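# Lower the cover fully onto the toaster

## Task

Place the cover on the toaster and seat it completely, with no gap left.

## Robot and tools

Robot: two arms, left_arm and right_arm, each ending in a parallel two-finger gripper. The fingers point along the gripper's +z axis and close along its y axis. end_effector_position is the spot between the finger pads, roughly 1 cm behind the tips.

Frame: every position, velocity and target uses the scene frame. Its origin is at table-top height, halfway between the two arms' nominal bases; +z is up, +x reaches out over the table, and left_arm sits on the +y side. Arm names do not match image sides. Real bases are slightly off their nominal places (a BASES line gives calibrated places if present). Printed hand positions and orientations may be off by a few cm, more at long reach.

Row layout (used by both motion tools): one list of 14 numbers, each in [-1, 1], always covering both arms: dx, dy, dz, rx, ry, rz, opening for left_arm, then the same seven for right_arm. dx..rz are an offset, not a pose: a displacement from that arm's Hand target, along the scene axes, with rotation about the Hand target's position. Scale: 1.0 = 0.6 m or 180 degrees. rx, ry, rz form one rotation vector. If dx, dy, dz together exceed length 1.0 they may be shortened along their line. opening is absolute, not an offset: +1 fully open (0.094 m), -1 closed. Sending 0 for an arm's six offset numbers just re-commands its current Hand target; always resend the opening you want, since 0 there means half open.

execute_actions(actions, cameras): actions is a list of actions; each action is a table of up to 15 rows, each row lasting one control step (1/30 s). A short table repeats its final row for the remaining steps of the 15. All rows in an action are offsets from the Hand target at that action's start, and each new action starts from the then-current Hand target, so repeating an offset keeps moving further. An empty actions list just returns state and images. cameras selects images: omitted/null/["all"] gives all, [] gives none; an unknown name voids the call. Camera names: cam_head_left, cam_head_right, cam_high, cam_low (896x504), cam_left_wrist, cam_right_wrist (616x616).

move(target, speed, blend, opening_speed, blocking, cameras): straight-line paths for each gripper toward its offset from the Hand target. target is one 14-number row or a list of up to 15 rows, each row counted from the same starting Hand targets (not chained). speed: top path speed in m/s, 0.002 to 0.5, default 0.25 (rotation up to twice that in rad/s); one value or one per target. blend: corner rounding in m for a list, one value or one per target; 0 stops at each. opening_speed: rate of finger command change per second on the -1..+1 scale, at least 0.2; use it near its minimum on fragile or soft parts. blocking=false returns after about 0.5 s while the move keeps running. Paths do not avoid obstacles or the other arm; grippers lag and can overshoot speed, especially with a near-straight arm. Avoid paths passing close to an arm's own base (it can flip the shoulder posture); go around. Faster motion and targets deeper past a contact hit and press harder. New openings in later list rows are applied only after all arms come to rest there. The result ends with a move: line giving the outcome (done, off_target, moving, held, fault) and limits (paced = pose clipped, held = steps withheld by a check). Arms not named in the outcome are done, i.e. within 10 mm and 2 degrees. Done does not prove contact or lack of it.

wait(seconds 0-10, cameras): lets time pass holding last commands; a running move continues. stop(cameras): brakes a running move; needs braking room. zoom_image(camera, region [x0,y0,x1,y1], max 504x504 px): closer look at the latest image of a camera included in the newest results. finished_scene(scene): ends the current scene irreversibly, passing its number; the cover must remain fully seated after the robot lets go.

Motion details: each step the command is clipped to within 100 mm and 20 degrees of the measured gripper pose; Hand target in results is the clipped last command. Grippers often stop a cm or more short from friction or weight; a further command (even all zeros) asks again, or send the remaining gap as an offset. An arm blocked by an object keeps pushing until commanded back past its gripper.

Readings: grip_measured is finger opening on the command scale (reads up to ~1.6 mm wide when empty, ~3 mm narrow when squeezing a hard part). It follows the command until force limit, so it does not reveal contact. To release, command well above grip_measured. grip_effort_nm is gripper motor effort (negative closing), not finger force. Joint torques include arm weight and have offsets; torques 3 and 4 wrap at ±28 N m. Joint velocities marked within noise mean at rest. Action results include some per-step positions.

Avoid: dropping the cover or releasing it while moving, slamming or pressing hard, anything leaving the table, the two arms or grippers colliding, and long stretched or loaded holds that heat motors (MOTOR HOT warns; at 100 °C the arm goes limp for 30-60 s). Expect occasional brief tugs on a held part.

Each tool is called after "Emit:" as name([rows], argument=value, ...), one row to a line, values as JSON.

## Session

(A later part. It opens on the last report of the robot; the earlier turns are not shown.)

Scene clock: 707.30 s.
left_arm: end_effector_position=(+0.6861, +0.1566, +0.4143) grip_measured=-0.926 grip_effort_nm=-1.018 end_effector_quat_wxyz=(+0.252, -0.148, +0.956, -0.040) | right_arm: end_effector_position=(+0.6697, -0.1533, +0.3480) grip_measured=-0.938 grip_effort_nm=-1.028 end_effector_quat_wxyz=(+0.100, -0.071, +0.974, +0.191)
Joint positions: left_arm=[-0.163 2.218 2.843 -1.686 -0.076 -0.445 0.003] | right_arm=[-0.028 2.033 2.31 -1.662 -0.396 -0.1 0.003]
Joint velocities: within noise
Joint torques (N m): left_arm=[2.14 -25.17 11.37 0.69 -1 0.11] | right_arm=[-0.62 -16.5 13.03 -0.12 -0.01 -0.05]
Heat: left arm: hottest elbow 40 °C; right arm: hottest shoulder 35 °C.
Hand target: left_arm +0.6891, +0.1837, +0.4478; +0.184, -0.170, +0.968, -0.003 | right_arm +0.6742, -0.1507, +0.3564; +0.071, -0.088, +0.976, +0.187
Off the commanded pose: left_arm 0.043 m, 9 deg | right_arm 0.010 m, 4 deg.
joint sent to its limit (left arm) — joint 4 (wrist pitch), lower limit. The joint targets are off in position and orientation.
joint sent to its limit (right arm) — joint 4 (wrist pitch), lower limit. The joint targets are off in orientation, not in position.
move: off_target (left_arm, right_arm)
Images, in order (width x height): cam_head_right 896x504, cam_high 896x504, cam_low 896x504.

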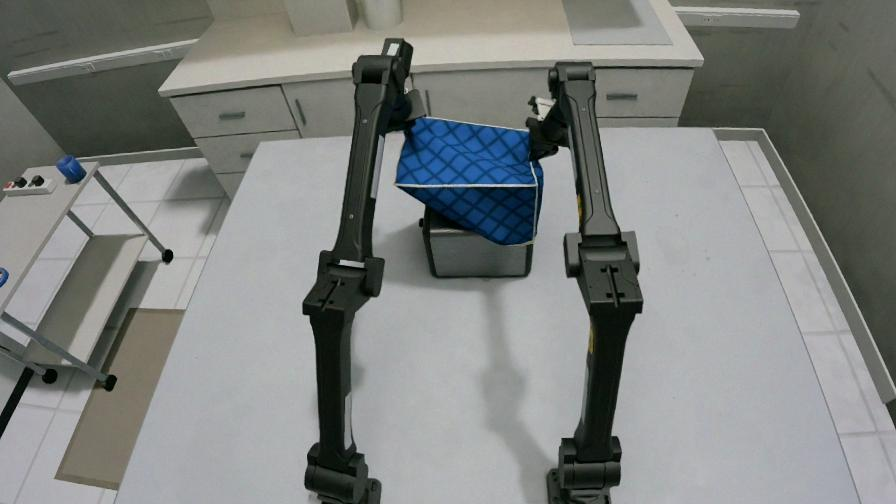

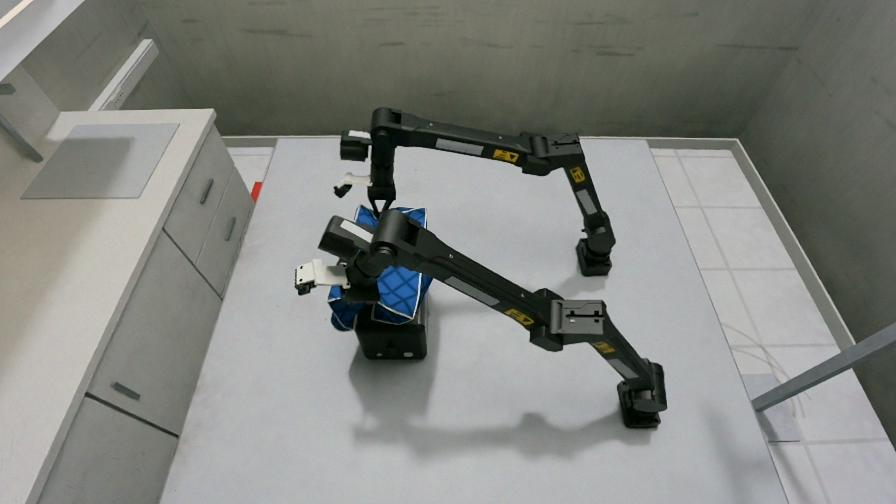

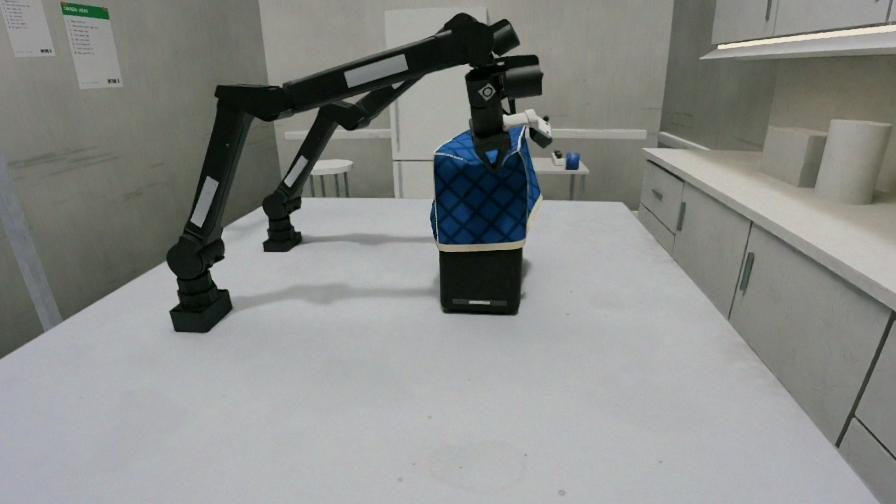

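Emit:
move([
  [0,0.03,0.12,0,0,0,-0.95,0,0.02,0.1,0,0,0,-0.95],
], speed=0.1, cameras=["cam_head_right","cam_high","cam_low"])

Emit:
zoom_image(camera="cam_high", region=[280, 160, 520, 360])

Emit:
zoom_image(camera="cam_head_right", region=[340, 60, 640, 300])

Scene clock: 713.40 s.
left_arm: end_effector_position=(+0.6911, +0.1707, +0.4614) grip_measured=-0.926 grip_effort_nm=-1.028 end_effector_quat_wxyz=(+0.314, -0.140, +0.938, -0.051) | right_arm: end_effector_position=(+0.6740, -0.1375, +0.3917) grip_measured=-0.938 grip_effort_nm=-1.033 end_effector_quat_wxyz=(+0.136, -0.059, +0.969, +0.199)
Joint positions: left_arm=[-0.143 2.186 2.878 -1.62 -0.077 -0.41 0.003] | right_arm=[-0.007 2.025 2.401 -1.669 -0.405 -0.035 0.003]
Joint velocities: within noise
Joint torques (N m): left_arm=[2.55 -27.46 9.99 1.92 -0.6 0.12] | right_arm=[-1.03 -17.9 12.96 0.29 0.1 -0.06]
Heat: left arm: hottest elbow 40 °C; right arm: hottest shoulder 36 °C.
Hand target: left_arm +0.6890, +0.2015, +0.5200; +0.184, -0.170, +0.968, -0.003 | right_arm +0.6742, -0.1387, +0.4163; +0.071, -0.088, +0.976, +0.187
Off the commanded pose: left_arm 0.066 m, 17 deg | right_arm 0.025 m, 8 deg.
elbow stopped short (left arm): the move would have taken joint 3 (elbow) straighter than the controller allows.
joint sent to its limit (right arm) — joint 4 (wrist pitch), lower limit. The joint targets are off in orientation, not in position.
move: off_target (left_arm, right_arm)
Images, in order (width x height): cam_head_right 896x504, cam_high 896x504, cam_low 896x504.

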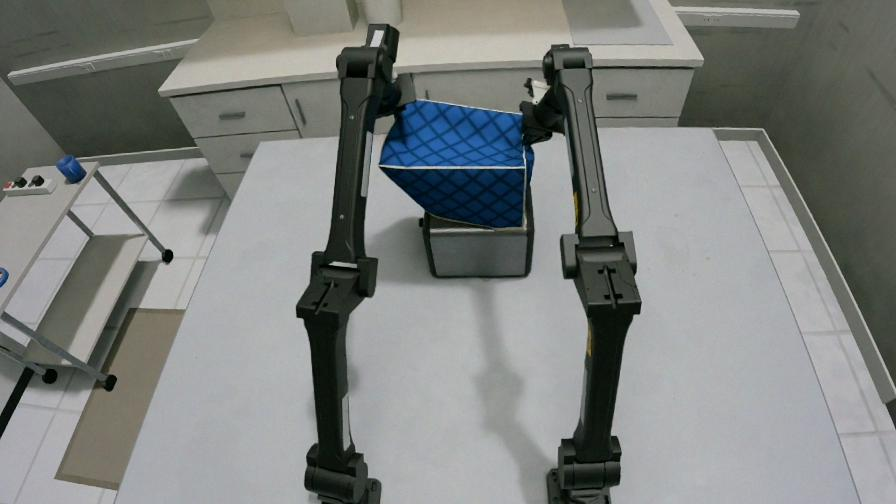

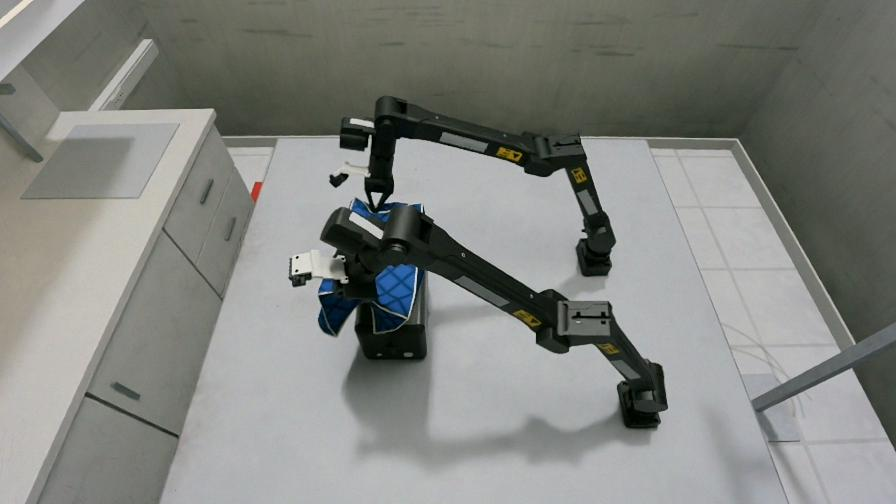

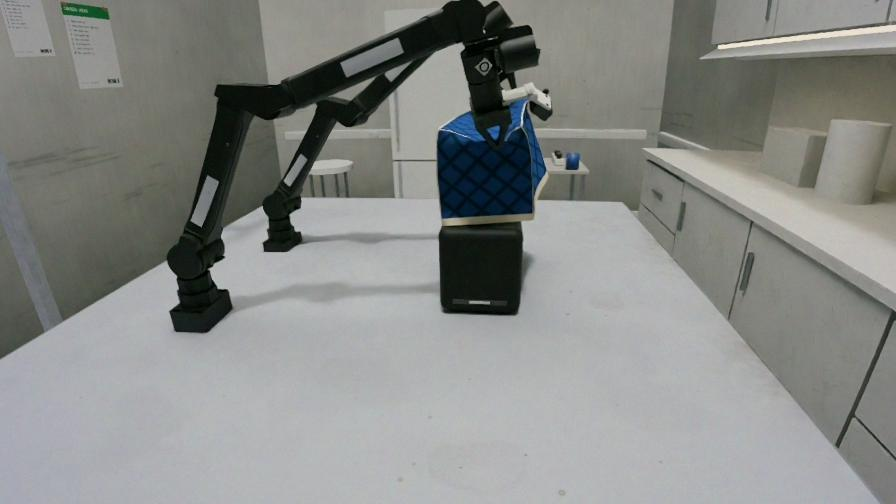

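Scaled by 2.100.

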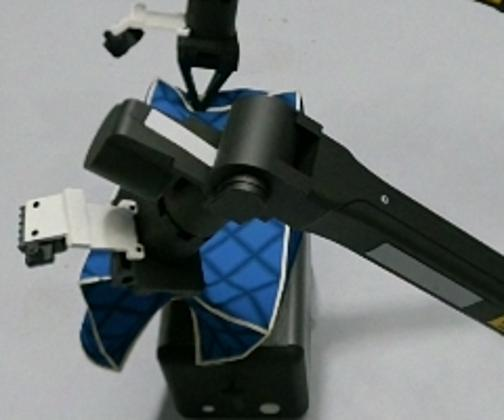

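Scaled by 1.680.

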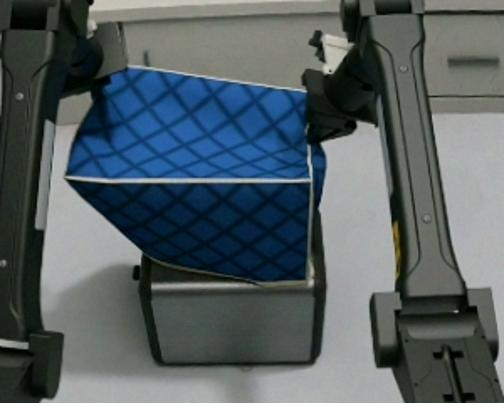

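Emit:
wait(seconds=0)

Emit:
zoom_image(camera="cam_high", region=[300, 220, 460, 360])

Emit:
zoom_image(camera="cam_head_left", region=[340, 60, 640, 300])

Scene clock: 722.07 s.
left_arm: end_effector_position=(+0.6913, +0.1707, +0.4616) grip_measured=-0.926 grip_effort_nm=-1.033 end_effector_quat_wxyz=(+0.314, -0.140, +0.938, -0.051) | right_arm: end_effector_position=(+0.6740, -0.1375, +0.3917) grip_measured=-0.938 grip_effort_nm=-1.033 end_effector_quat_wxyz=(+0.136, -0.059, +0.969, +0.199)
Joint positions: left_arm=[-0.143 2.186 2.878 -1.619 -0.077 -0.41 0.003] | right_arm=[-0.007 2.025 2.401 -1.669 -0.405 -0.034 0.003]
Joint velocities: within noise
Joint torques (N m): left_arm=[2.9 -27.22 10.03 1.94 -0.6 0.12] | right_arm=[-0.97 -17.96 12.97 0.25 0.09 -0.07]
Heat: left arm: hottest elbow 40 °C; right arm: hottest elbow 38 °C.
Hand target: left_arm +0.6890, +0.2015, +0.5200; +0.184, -0.170, +0.968, -0.003 | right_arm +0.6743, -0.1387, +0.4163; +0.071, -0.087, +0.976, +0.187
Tool commands: left_gripper/opening=-0.95 right_gripper/opening=-0.95
Off the commanded pose: left_arm 0.066 m, 17 deg | right_arm 0.025 m, 8 deg.

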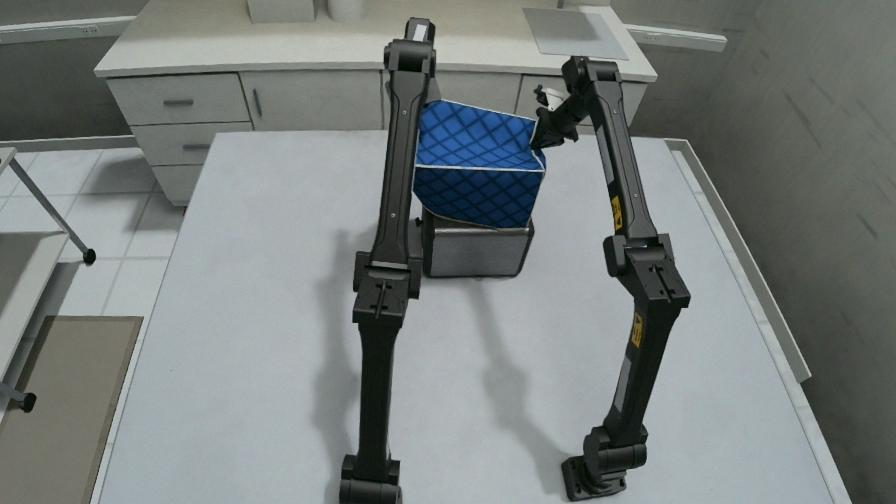

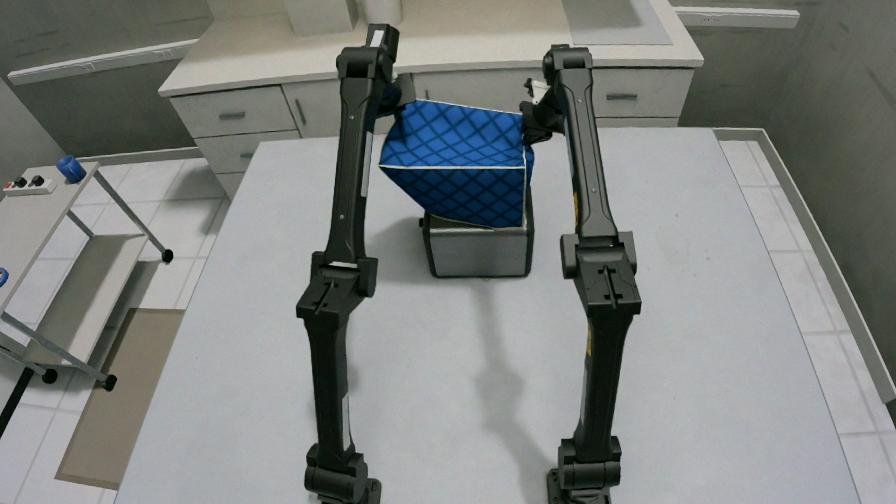

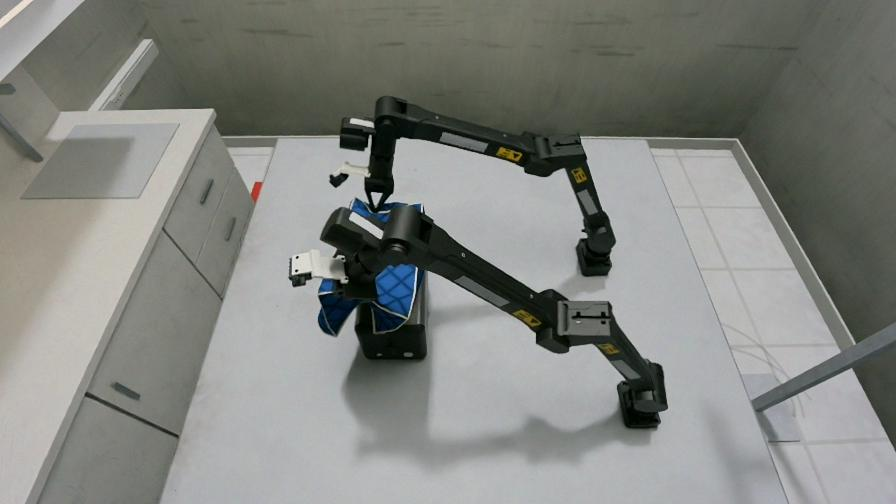

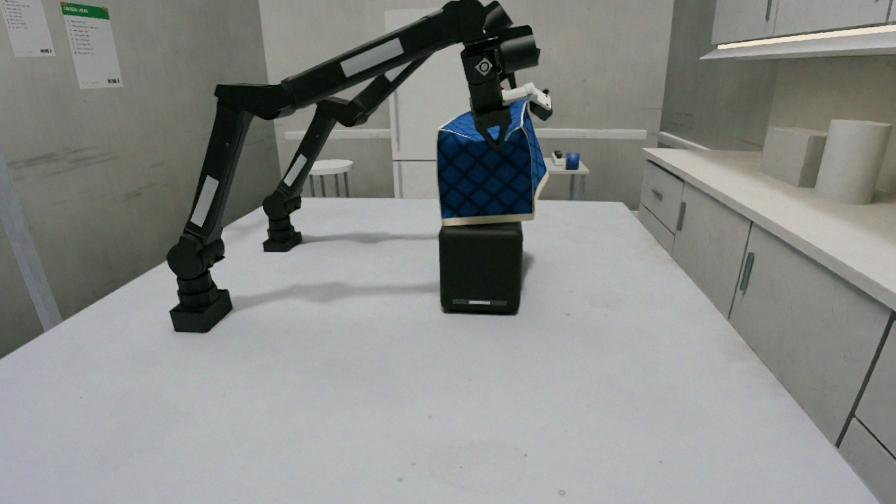

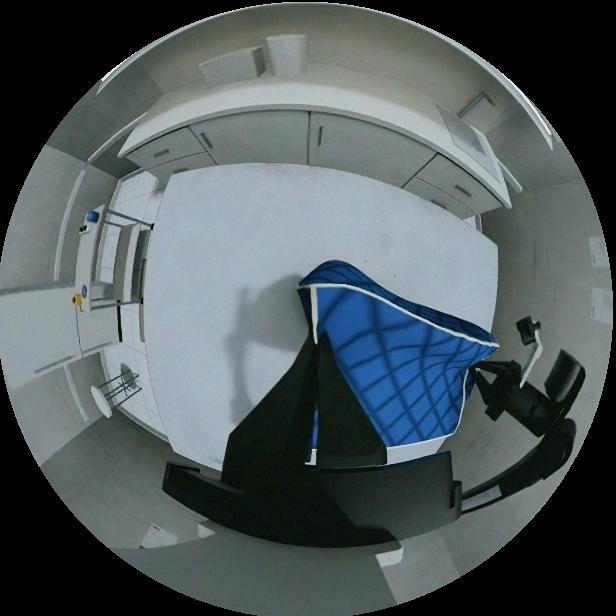

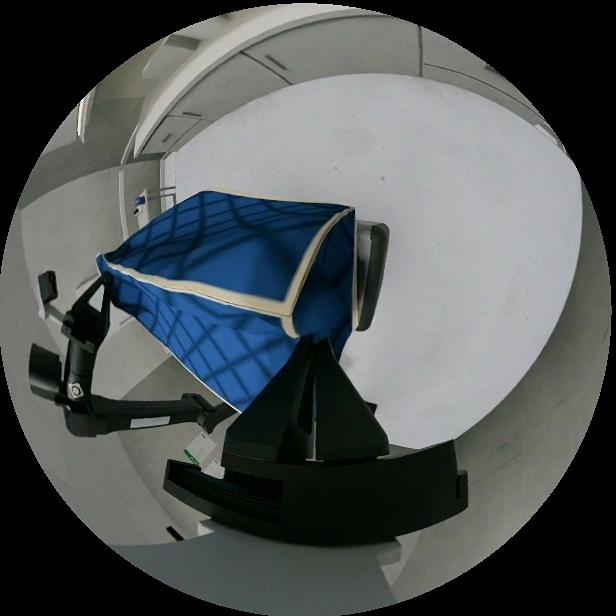

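Scaled by 3.150.

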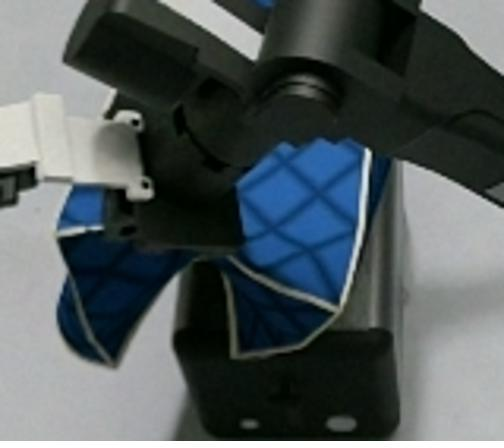

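Scaled by 1.680.

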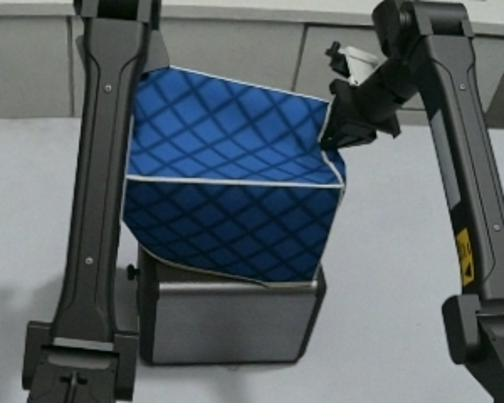

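Emit:
move([
  [0,-0.03,-0.14,0,0,0,-0.95,0,-0.025,-0.1,0,0,0,-0.95],
], speed=0.1, cameras=["cam_head_right","cam_high","cam_low"])

Emit:
zoom_image(camera="cam_high", region=[300, 220, 460, 360])

Scene clock: 731.43 s.
left_arm: end_effector_position=(+0.6838, +0.1742, +0.4392) grip_measured=-0.926 grip_effort_nm=-1.018 end_effector_quat_wxyz=(+0.277, -0.149, +0.949, -0.034) | right_arm: end_effector_position=(+0.6712, -0.1372, +0.3793) grip_measured=-0.938 grip_effort_nm=-1.033 end_effector_quat_wxyz=(+0.125, -0.074, +0.969, +0.198)
Joint positions: left_arm=[-0.143 2.204 2.878 -1.686 -0.091 -0.424 0.003] | right_arm=[-0.007 2.025 2.371 -1.669 -0.407 -0.07 0.003]
Joint velocities: within noise
Joint torques (N m): left_arm=[0.56 -22.59 7.57 0.66 -0.57 -0.1] | right_arm=[-2.61 -15.91 7.39 0.23 0.25 -0.41]
Heat: left arm: hottest elbow 41 °C; right arm: hottest elbow 38 °C.
Hand target: left_arm +0.6890, +0.1835, +0.4359; +0.184, -0.170, +0.968, -0.003 | right_arm +0.6743, -0.1537, +0.3563; +0.071, -0.087, +0.976, +0.187
Off the commanded pose: left_arm 0.011 m, 12 deg | right_arm 0.028 m, 7 deg.
elbow stopped short (left arm): the move would have taken joint 3 (elbow) straighter than the controller allows.
joint sent to its limit (left arm) — joint 4 (wrist pitch), lower limit. The joint targets are off in orientation, not in position.
joint sent to its limit (right arm) — joint 4 (wrist pitch), lower limit. The joint targets are off in orientation, not in position.
move: off_target (left_arm, right_arm)
Images, in order (width x height): cam_head_right 896x504, cam_high 896x504, cam_low 896x504.

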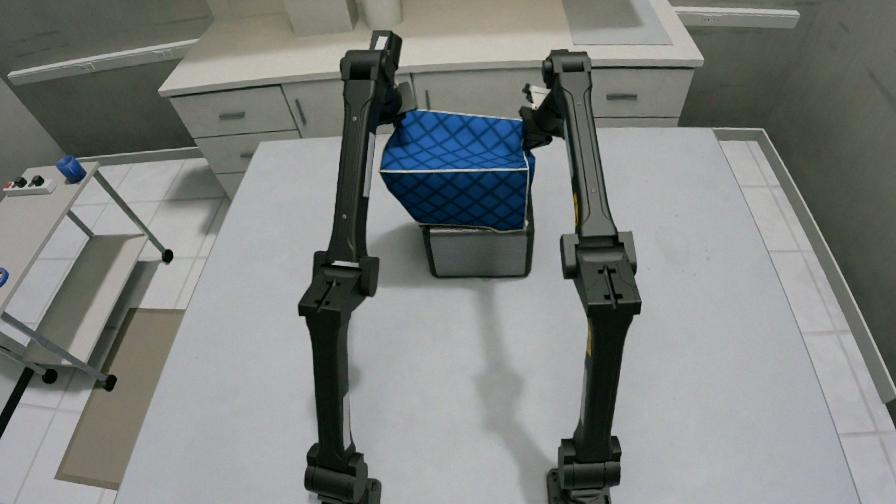

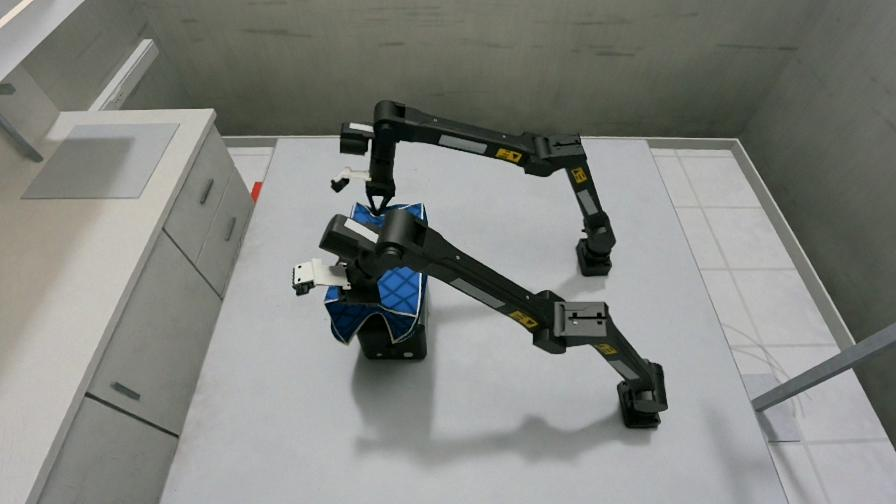

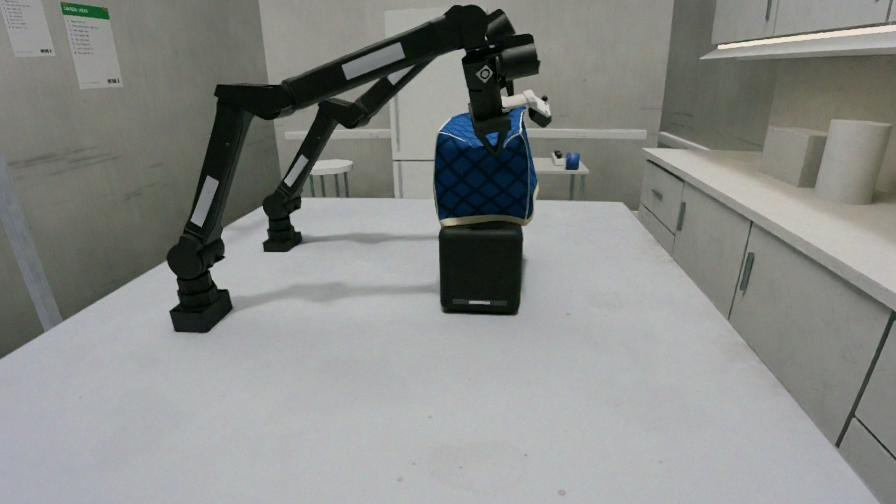

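Scaled by 3.150.

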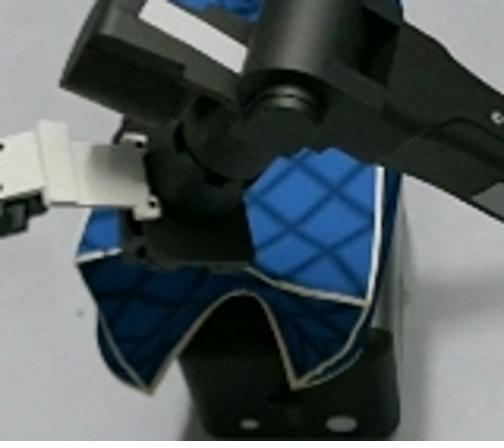

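Emit:
move([
  [0,-0.05,-0.01,0,0,0,-0.95,0,-0.025,0.04,0,0,0,-0.95],
  [0,-0.05,-0.03,0,0,0,-0.95,0,-0.025,-0.1,0,0,0,-0.95],
], speed=0.1, cameras=["cam_head_right","cam_high","cam_low"])

Emit:
zoom_image(camera="cam_high", region=[300, 220, 460, 360])

Emit:
zoom_image(camera="cam_low", region=[360, 60, 600, 330])

Scene clock: 738.43 s.
left_arm: end_effector_position=(+0.6855, +0.1453, +0.4183) grip_measured=-0.926 grip_effort_nm=-1.023 end_effector_quat_wxyz=(+0.261, -0.151, +0.953, -0.032) | right_arm: end_effector_position=(+0.6703, -0.1562, +0.3239) grip_measured=-0.938 grip_effort_nm=-1.028 end_effector_quat_wxyz=(+0.088, -0.077, +0.973, +0.196)
Joint positions: left_arm=[-0.186 2.223 2.86 -1.686 -0.109 -0.465 0.003] | right_arm=[-0.035 2.037 2.252 -1.63 -0.407 -0.124 0.003]
Joint velocities: within noise
Joint torques (N m): left_arm=[0.62 -23.88 7.43 0.53 -0.47 -0.08] | right_arm=[-2.14 -15.5 7.76 0.46 0.43 -0.43]
Heat: left arm: hottest elbow 40 °C; right arm: hottest elbow 38 °C.
Hand target: left_arm +0.6890, +0.1536, +0.4179; +0.184, -0.170, +0.968, -0.003 | right_arm +0.6744, -0.1687, +0.2963; +0.071, -0.088, +0.976, +0.187
Off the commanded pose: left_arm 0.009 m, 10 deg | right_arm 0.030 m, 3 deg.
joint sent to its limit (left arm) — joint 4 (wrist pitch), lower limit. The joint targets are off in orientation, not in position.
move: off_target (left_arm, right_arm)
Images, in order (width x height): cam_head_right 896x504, cam_high 896x504, cam_low 896x504.

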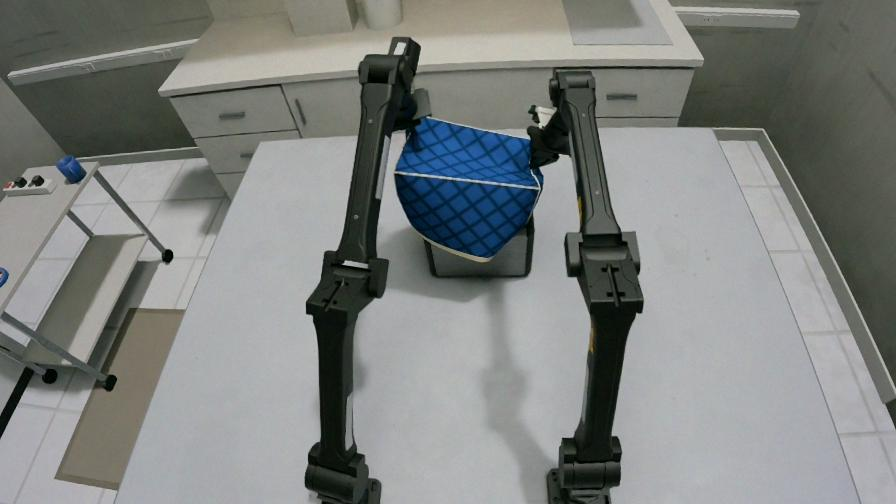

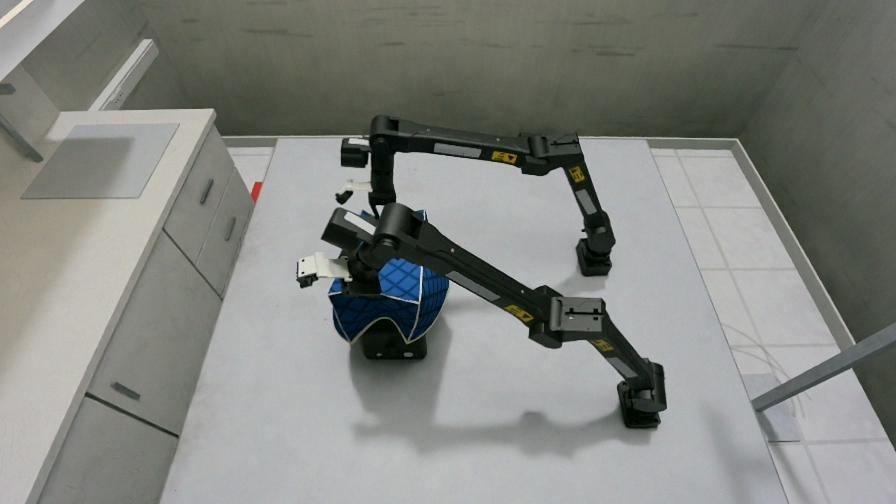

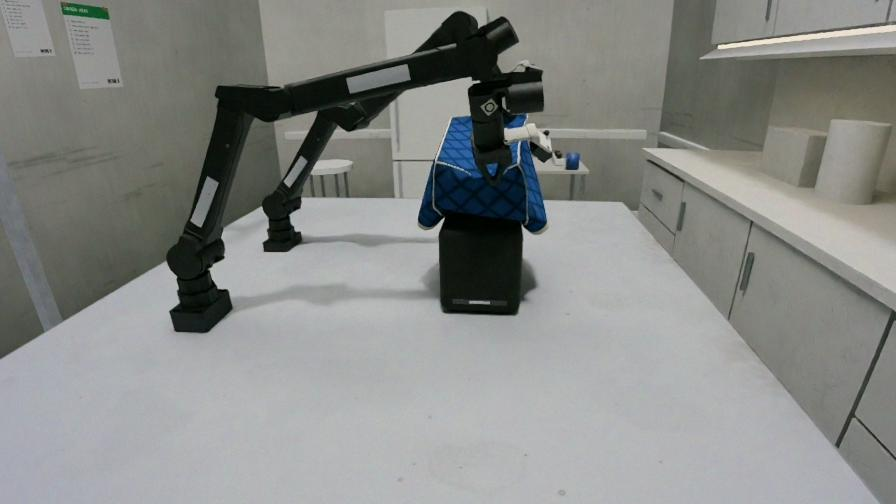

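Scaled by 3.150.

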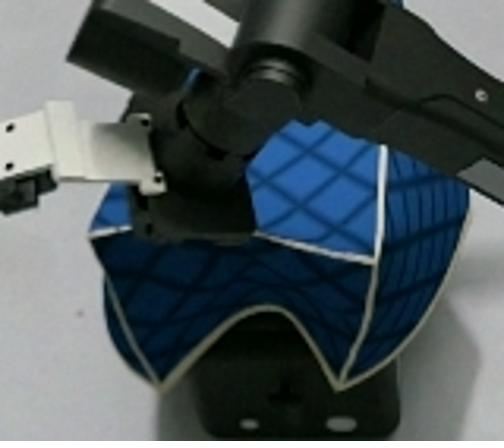

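Scaled by 1.867.

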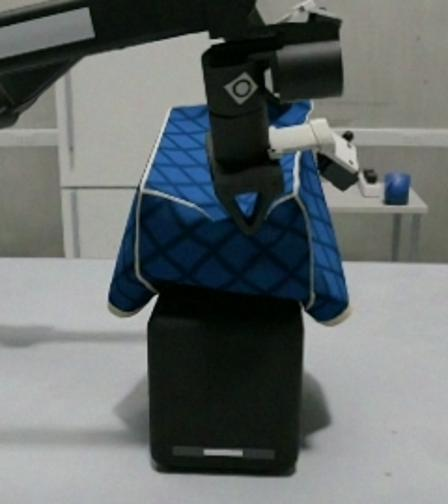

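Emit:
move([
  [0,-0.03,0.02,0,0,0,-0.95,0,-0.01,0.2,0,0,0,-0.95],
  [0,-0.06,0.02,0,0,0,-0.95,0,-0.045,0.2,0,0,0,-0.95],
], speed=0.1, cameras=["cam_head_right","cam_high","cam_low"])

Emit:
zoom_image(camera="cam_high", region=[300, 220, 460, 360])

Emit:
zoom_image(camera="cam_low", region=[360, 60, 600, 330])

Scene clock: 746.00 s.
left_arm: end_effector_position=(+0.6827, +0.1202, +0.4222) grip_measured=-0.926 grip_effort_nm=-1.028 end_effector_quat_wxyz=(+0.270, -0.153, +0.950, -0.033) | right_arm: end_effector_position=(+0.6741, -0.1902, +0.3819) grip_measured=-0.939 grip_effort_nm=-1.028 end_effector_quat_wxyz=(+0.137, -0.052, +0.970, +0.191)
Joint positions: left_arm=[-0.226 2.231 2.88 -1.686 -0.135 -0.504 0.003] | right_arm=[-0.087 2.018 2.366 -1.669 -0.409 -0.105 0.003]
Joint velocities: within noise
Joint torques (N m): left_arm=[-0.26 -22.65 9.89 0.85 -0.27 -0.06] | right_arm=[-1.61 -18.55 13.79 0.21 -0.25 -0.19]
Heat: left arm: hottest elbow 40 °C; right arm: hottest elbow 37 °C.
Hand target: left_arm +0.6890, +0.1177, +0.4299; +0.184, -0.170, +0.968, -0.003 | right_arm +0.6744, -0.1959, +0.4163; +0.071, -0.087, +0.976, +0.187
Off the commanded pose: left_arm 0.010 m, 11 deg | right_arm 0.035 m, 9 deg.
elbow stopped short (left arm): the move would have taken joint 3 (elbow) straighter than the controller allows.
joint sent to its limit (right arm) — joint 4 (wrist pitch), lower limit. The joint targets are off in orientation, not in position.
move: off_target (left_arm, right_arm)
Images, in order (width x height): cam_head_right 896x504, cam_high 896x504, cam_low 896x504.

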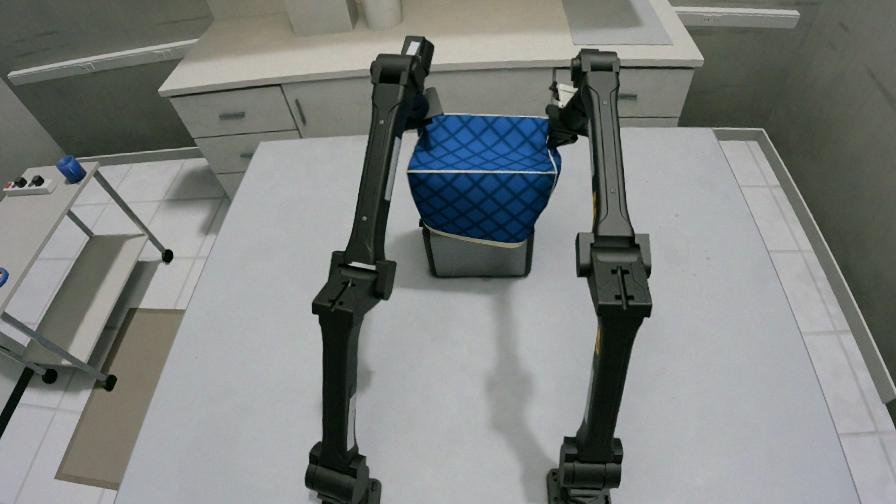

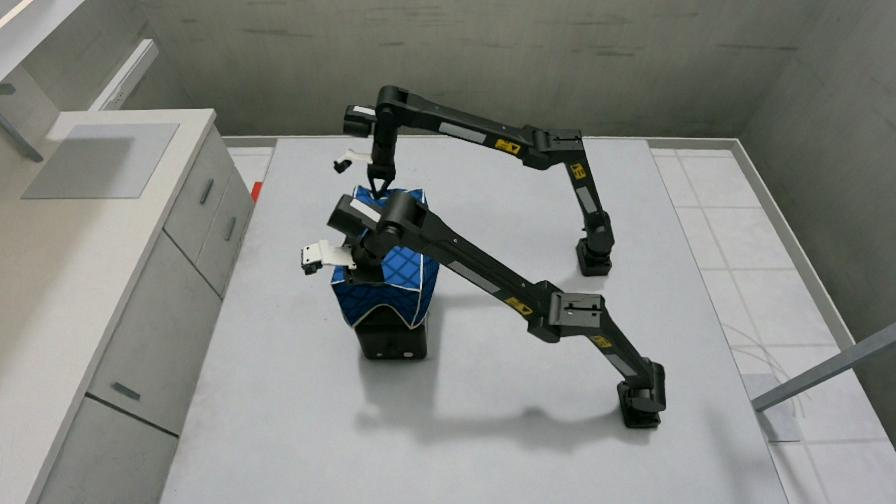

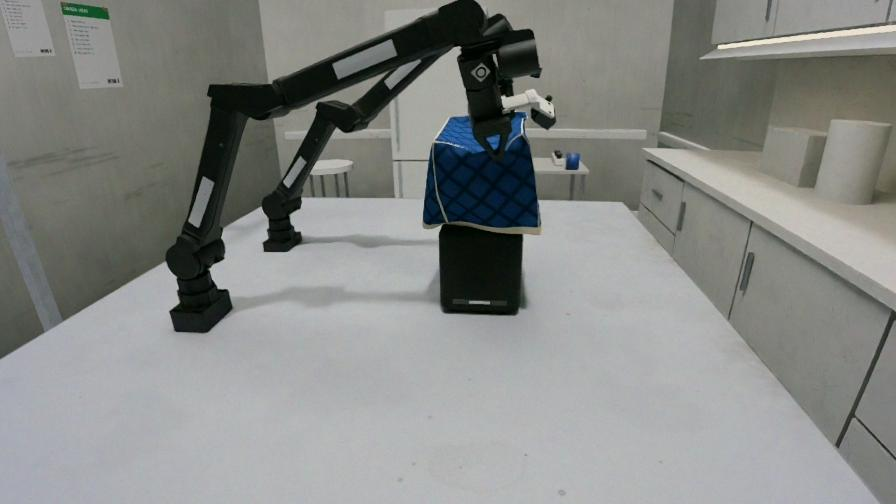

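Scaled by 3.150.

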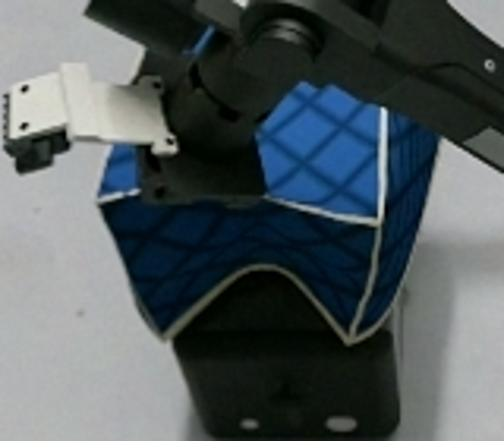

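Scaled by 1.867.

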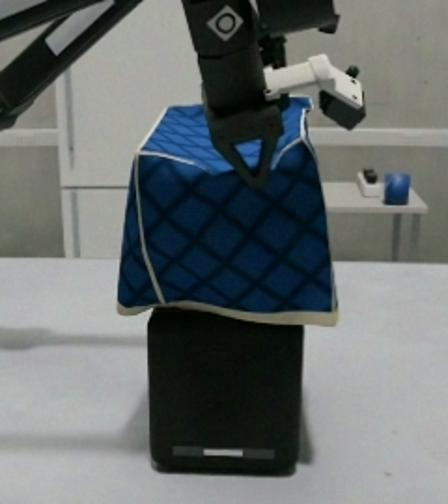

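Emit:
move([
  [0,0.03,-0.01,0,0,0,-0.95,0,0.02,-0.08,0,0,0,-0.95],
  [0,0.065,-0.07,0,0,0,-0.95,0,0.048,-0.15,0,0,0,-0.95],
], speed=0.1, cameras=["cam_head_right","cam_high","cam_low"])

Emit:
zoom_image(camera="cam_high", region=[300, 220, 460, 360])

Emit:
zoom_image(camera="cam_low", region=[360, 60, 600, 330])

Scene clock: 752.70 s.
left_arm: end_effector_position=(+0.6873, +0.1432, +0.3903) grip_measured=-0.926 grip_effort_nm=-1.033 end_effector_quat_wxyz=(+0.234, -0.162, +0.958, -0.024) | right_arm: end_effector_position=(+0.6721, -0.1691, +0.3504) grip_measured=-0.939 grip_effort_nm=-1.048 end_effector_quat_wxyz=(+0.105, -0.071, +0.973, +0.191)
Joint positions: left_arm=[-0.189 2.231 2.807 -1.686 -0.113 -0.493 0.003] | right_arm=[-0.053 2.038 2.323 -1.669 -0.399 -0.124 0.003]
Joint velocities: within noise
Joint torques (N m): left_arm=[1.55 -25.29 6.26 0.53 -0.17 0.15] | right_arm=[-0.5 -15.21 8.14 0.12 0.09 -0.3]
Heat: left arm: hottest elbow 41 °C; right arm: hottest elbow 37 °C.
Hand target: left_arm +0.6890, +0.1567, +0.3880; +0.184, -0.170, +0.968, -0.003 | right_arm +0.6743, -0.1669, +0.3264; +0.071, -0.087, +0.976, +0.187
Off the commanded pose: left_arm 0.014 m, 6 deg | right_arm 0.024 m, 4 deg.
elbow stopped short (left arm): the move would have taken joint 3 (elbow) straighter than the controller allows.
joint sent to its limit (left arm) — joint 4 (wrist pitch), lower limit. The joint targets are off in orientation, not in position.
joint sent to its limit (right arm) — joint 4 (wrist pitch), lower limit. The joint targets still meet the commanded pose.
move: off_target (left_arm, right_arm)
Images, in order (width x height): cam_head_right 896x504, cam_high 896x504, cam_low 896x504.

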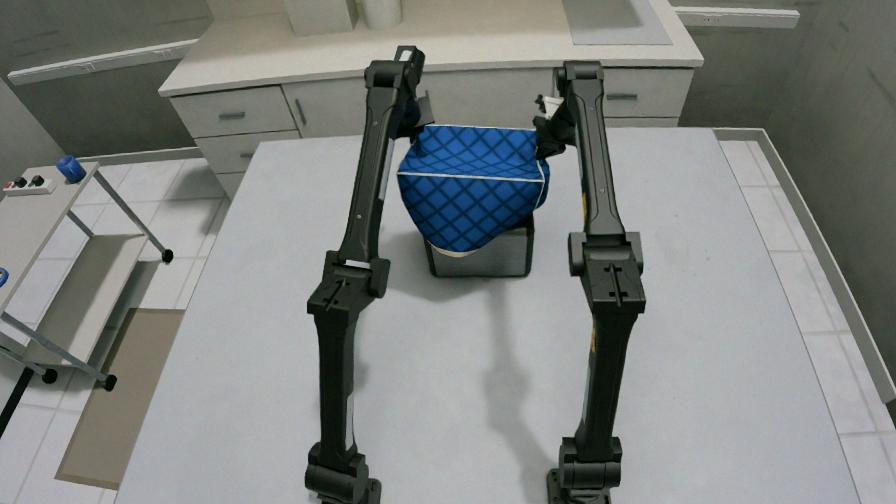

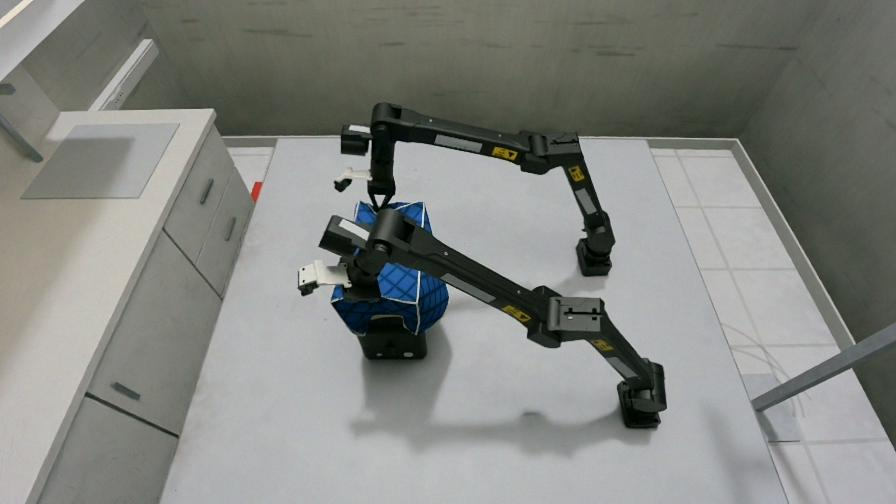

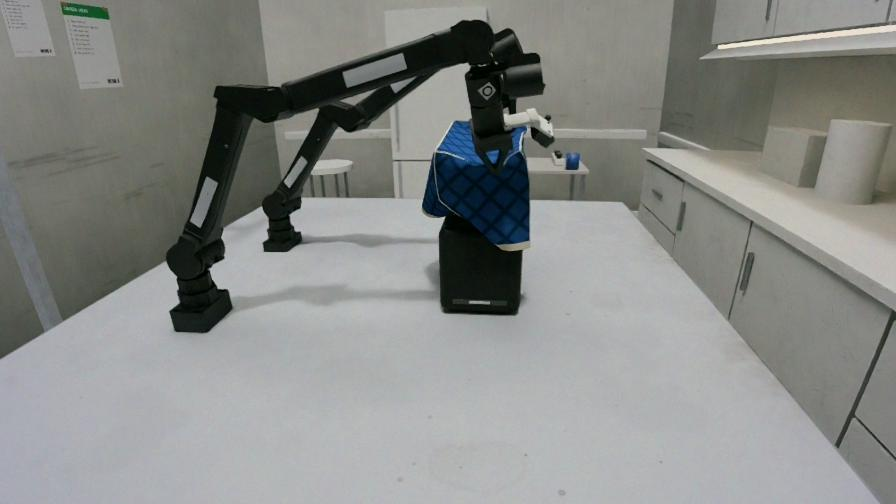

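Scaled by 3.150.

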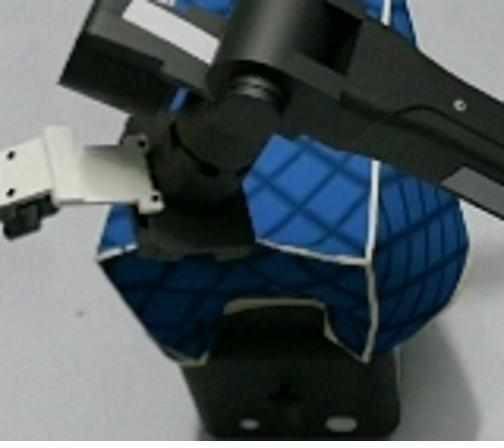

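Scaled by 1.867.

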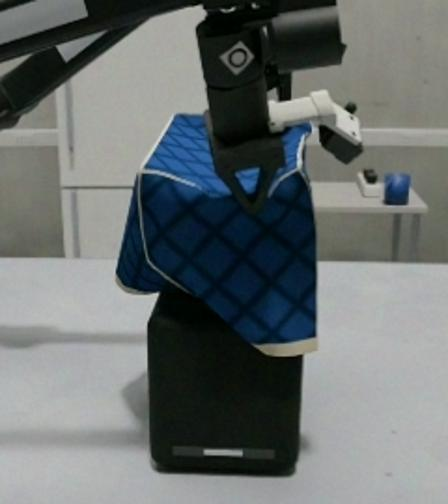

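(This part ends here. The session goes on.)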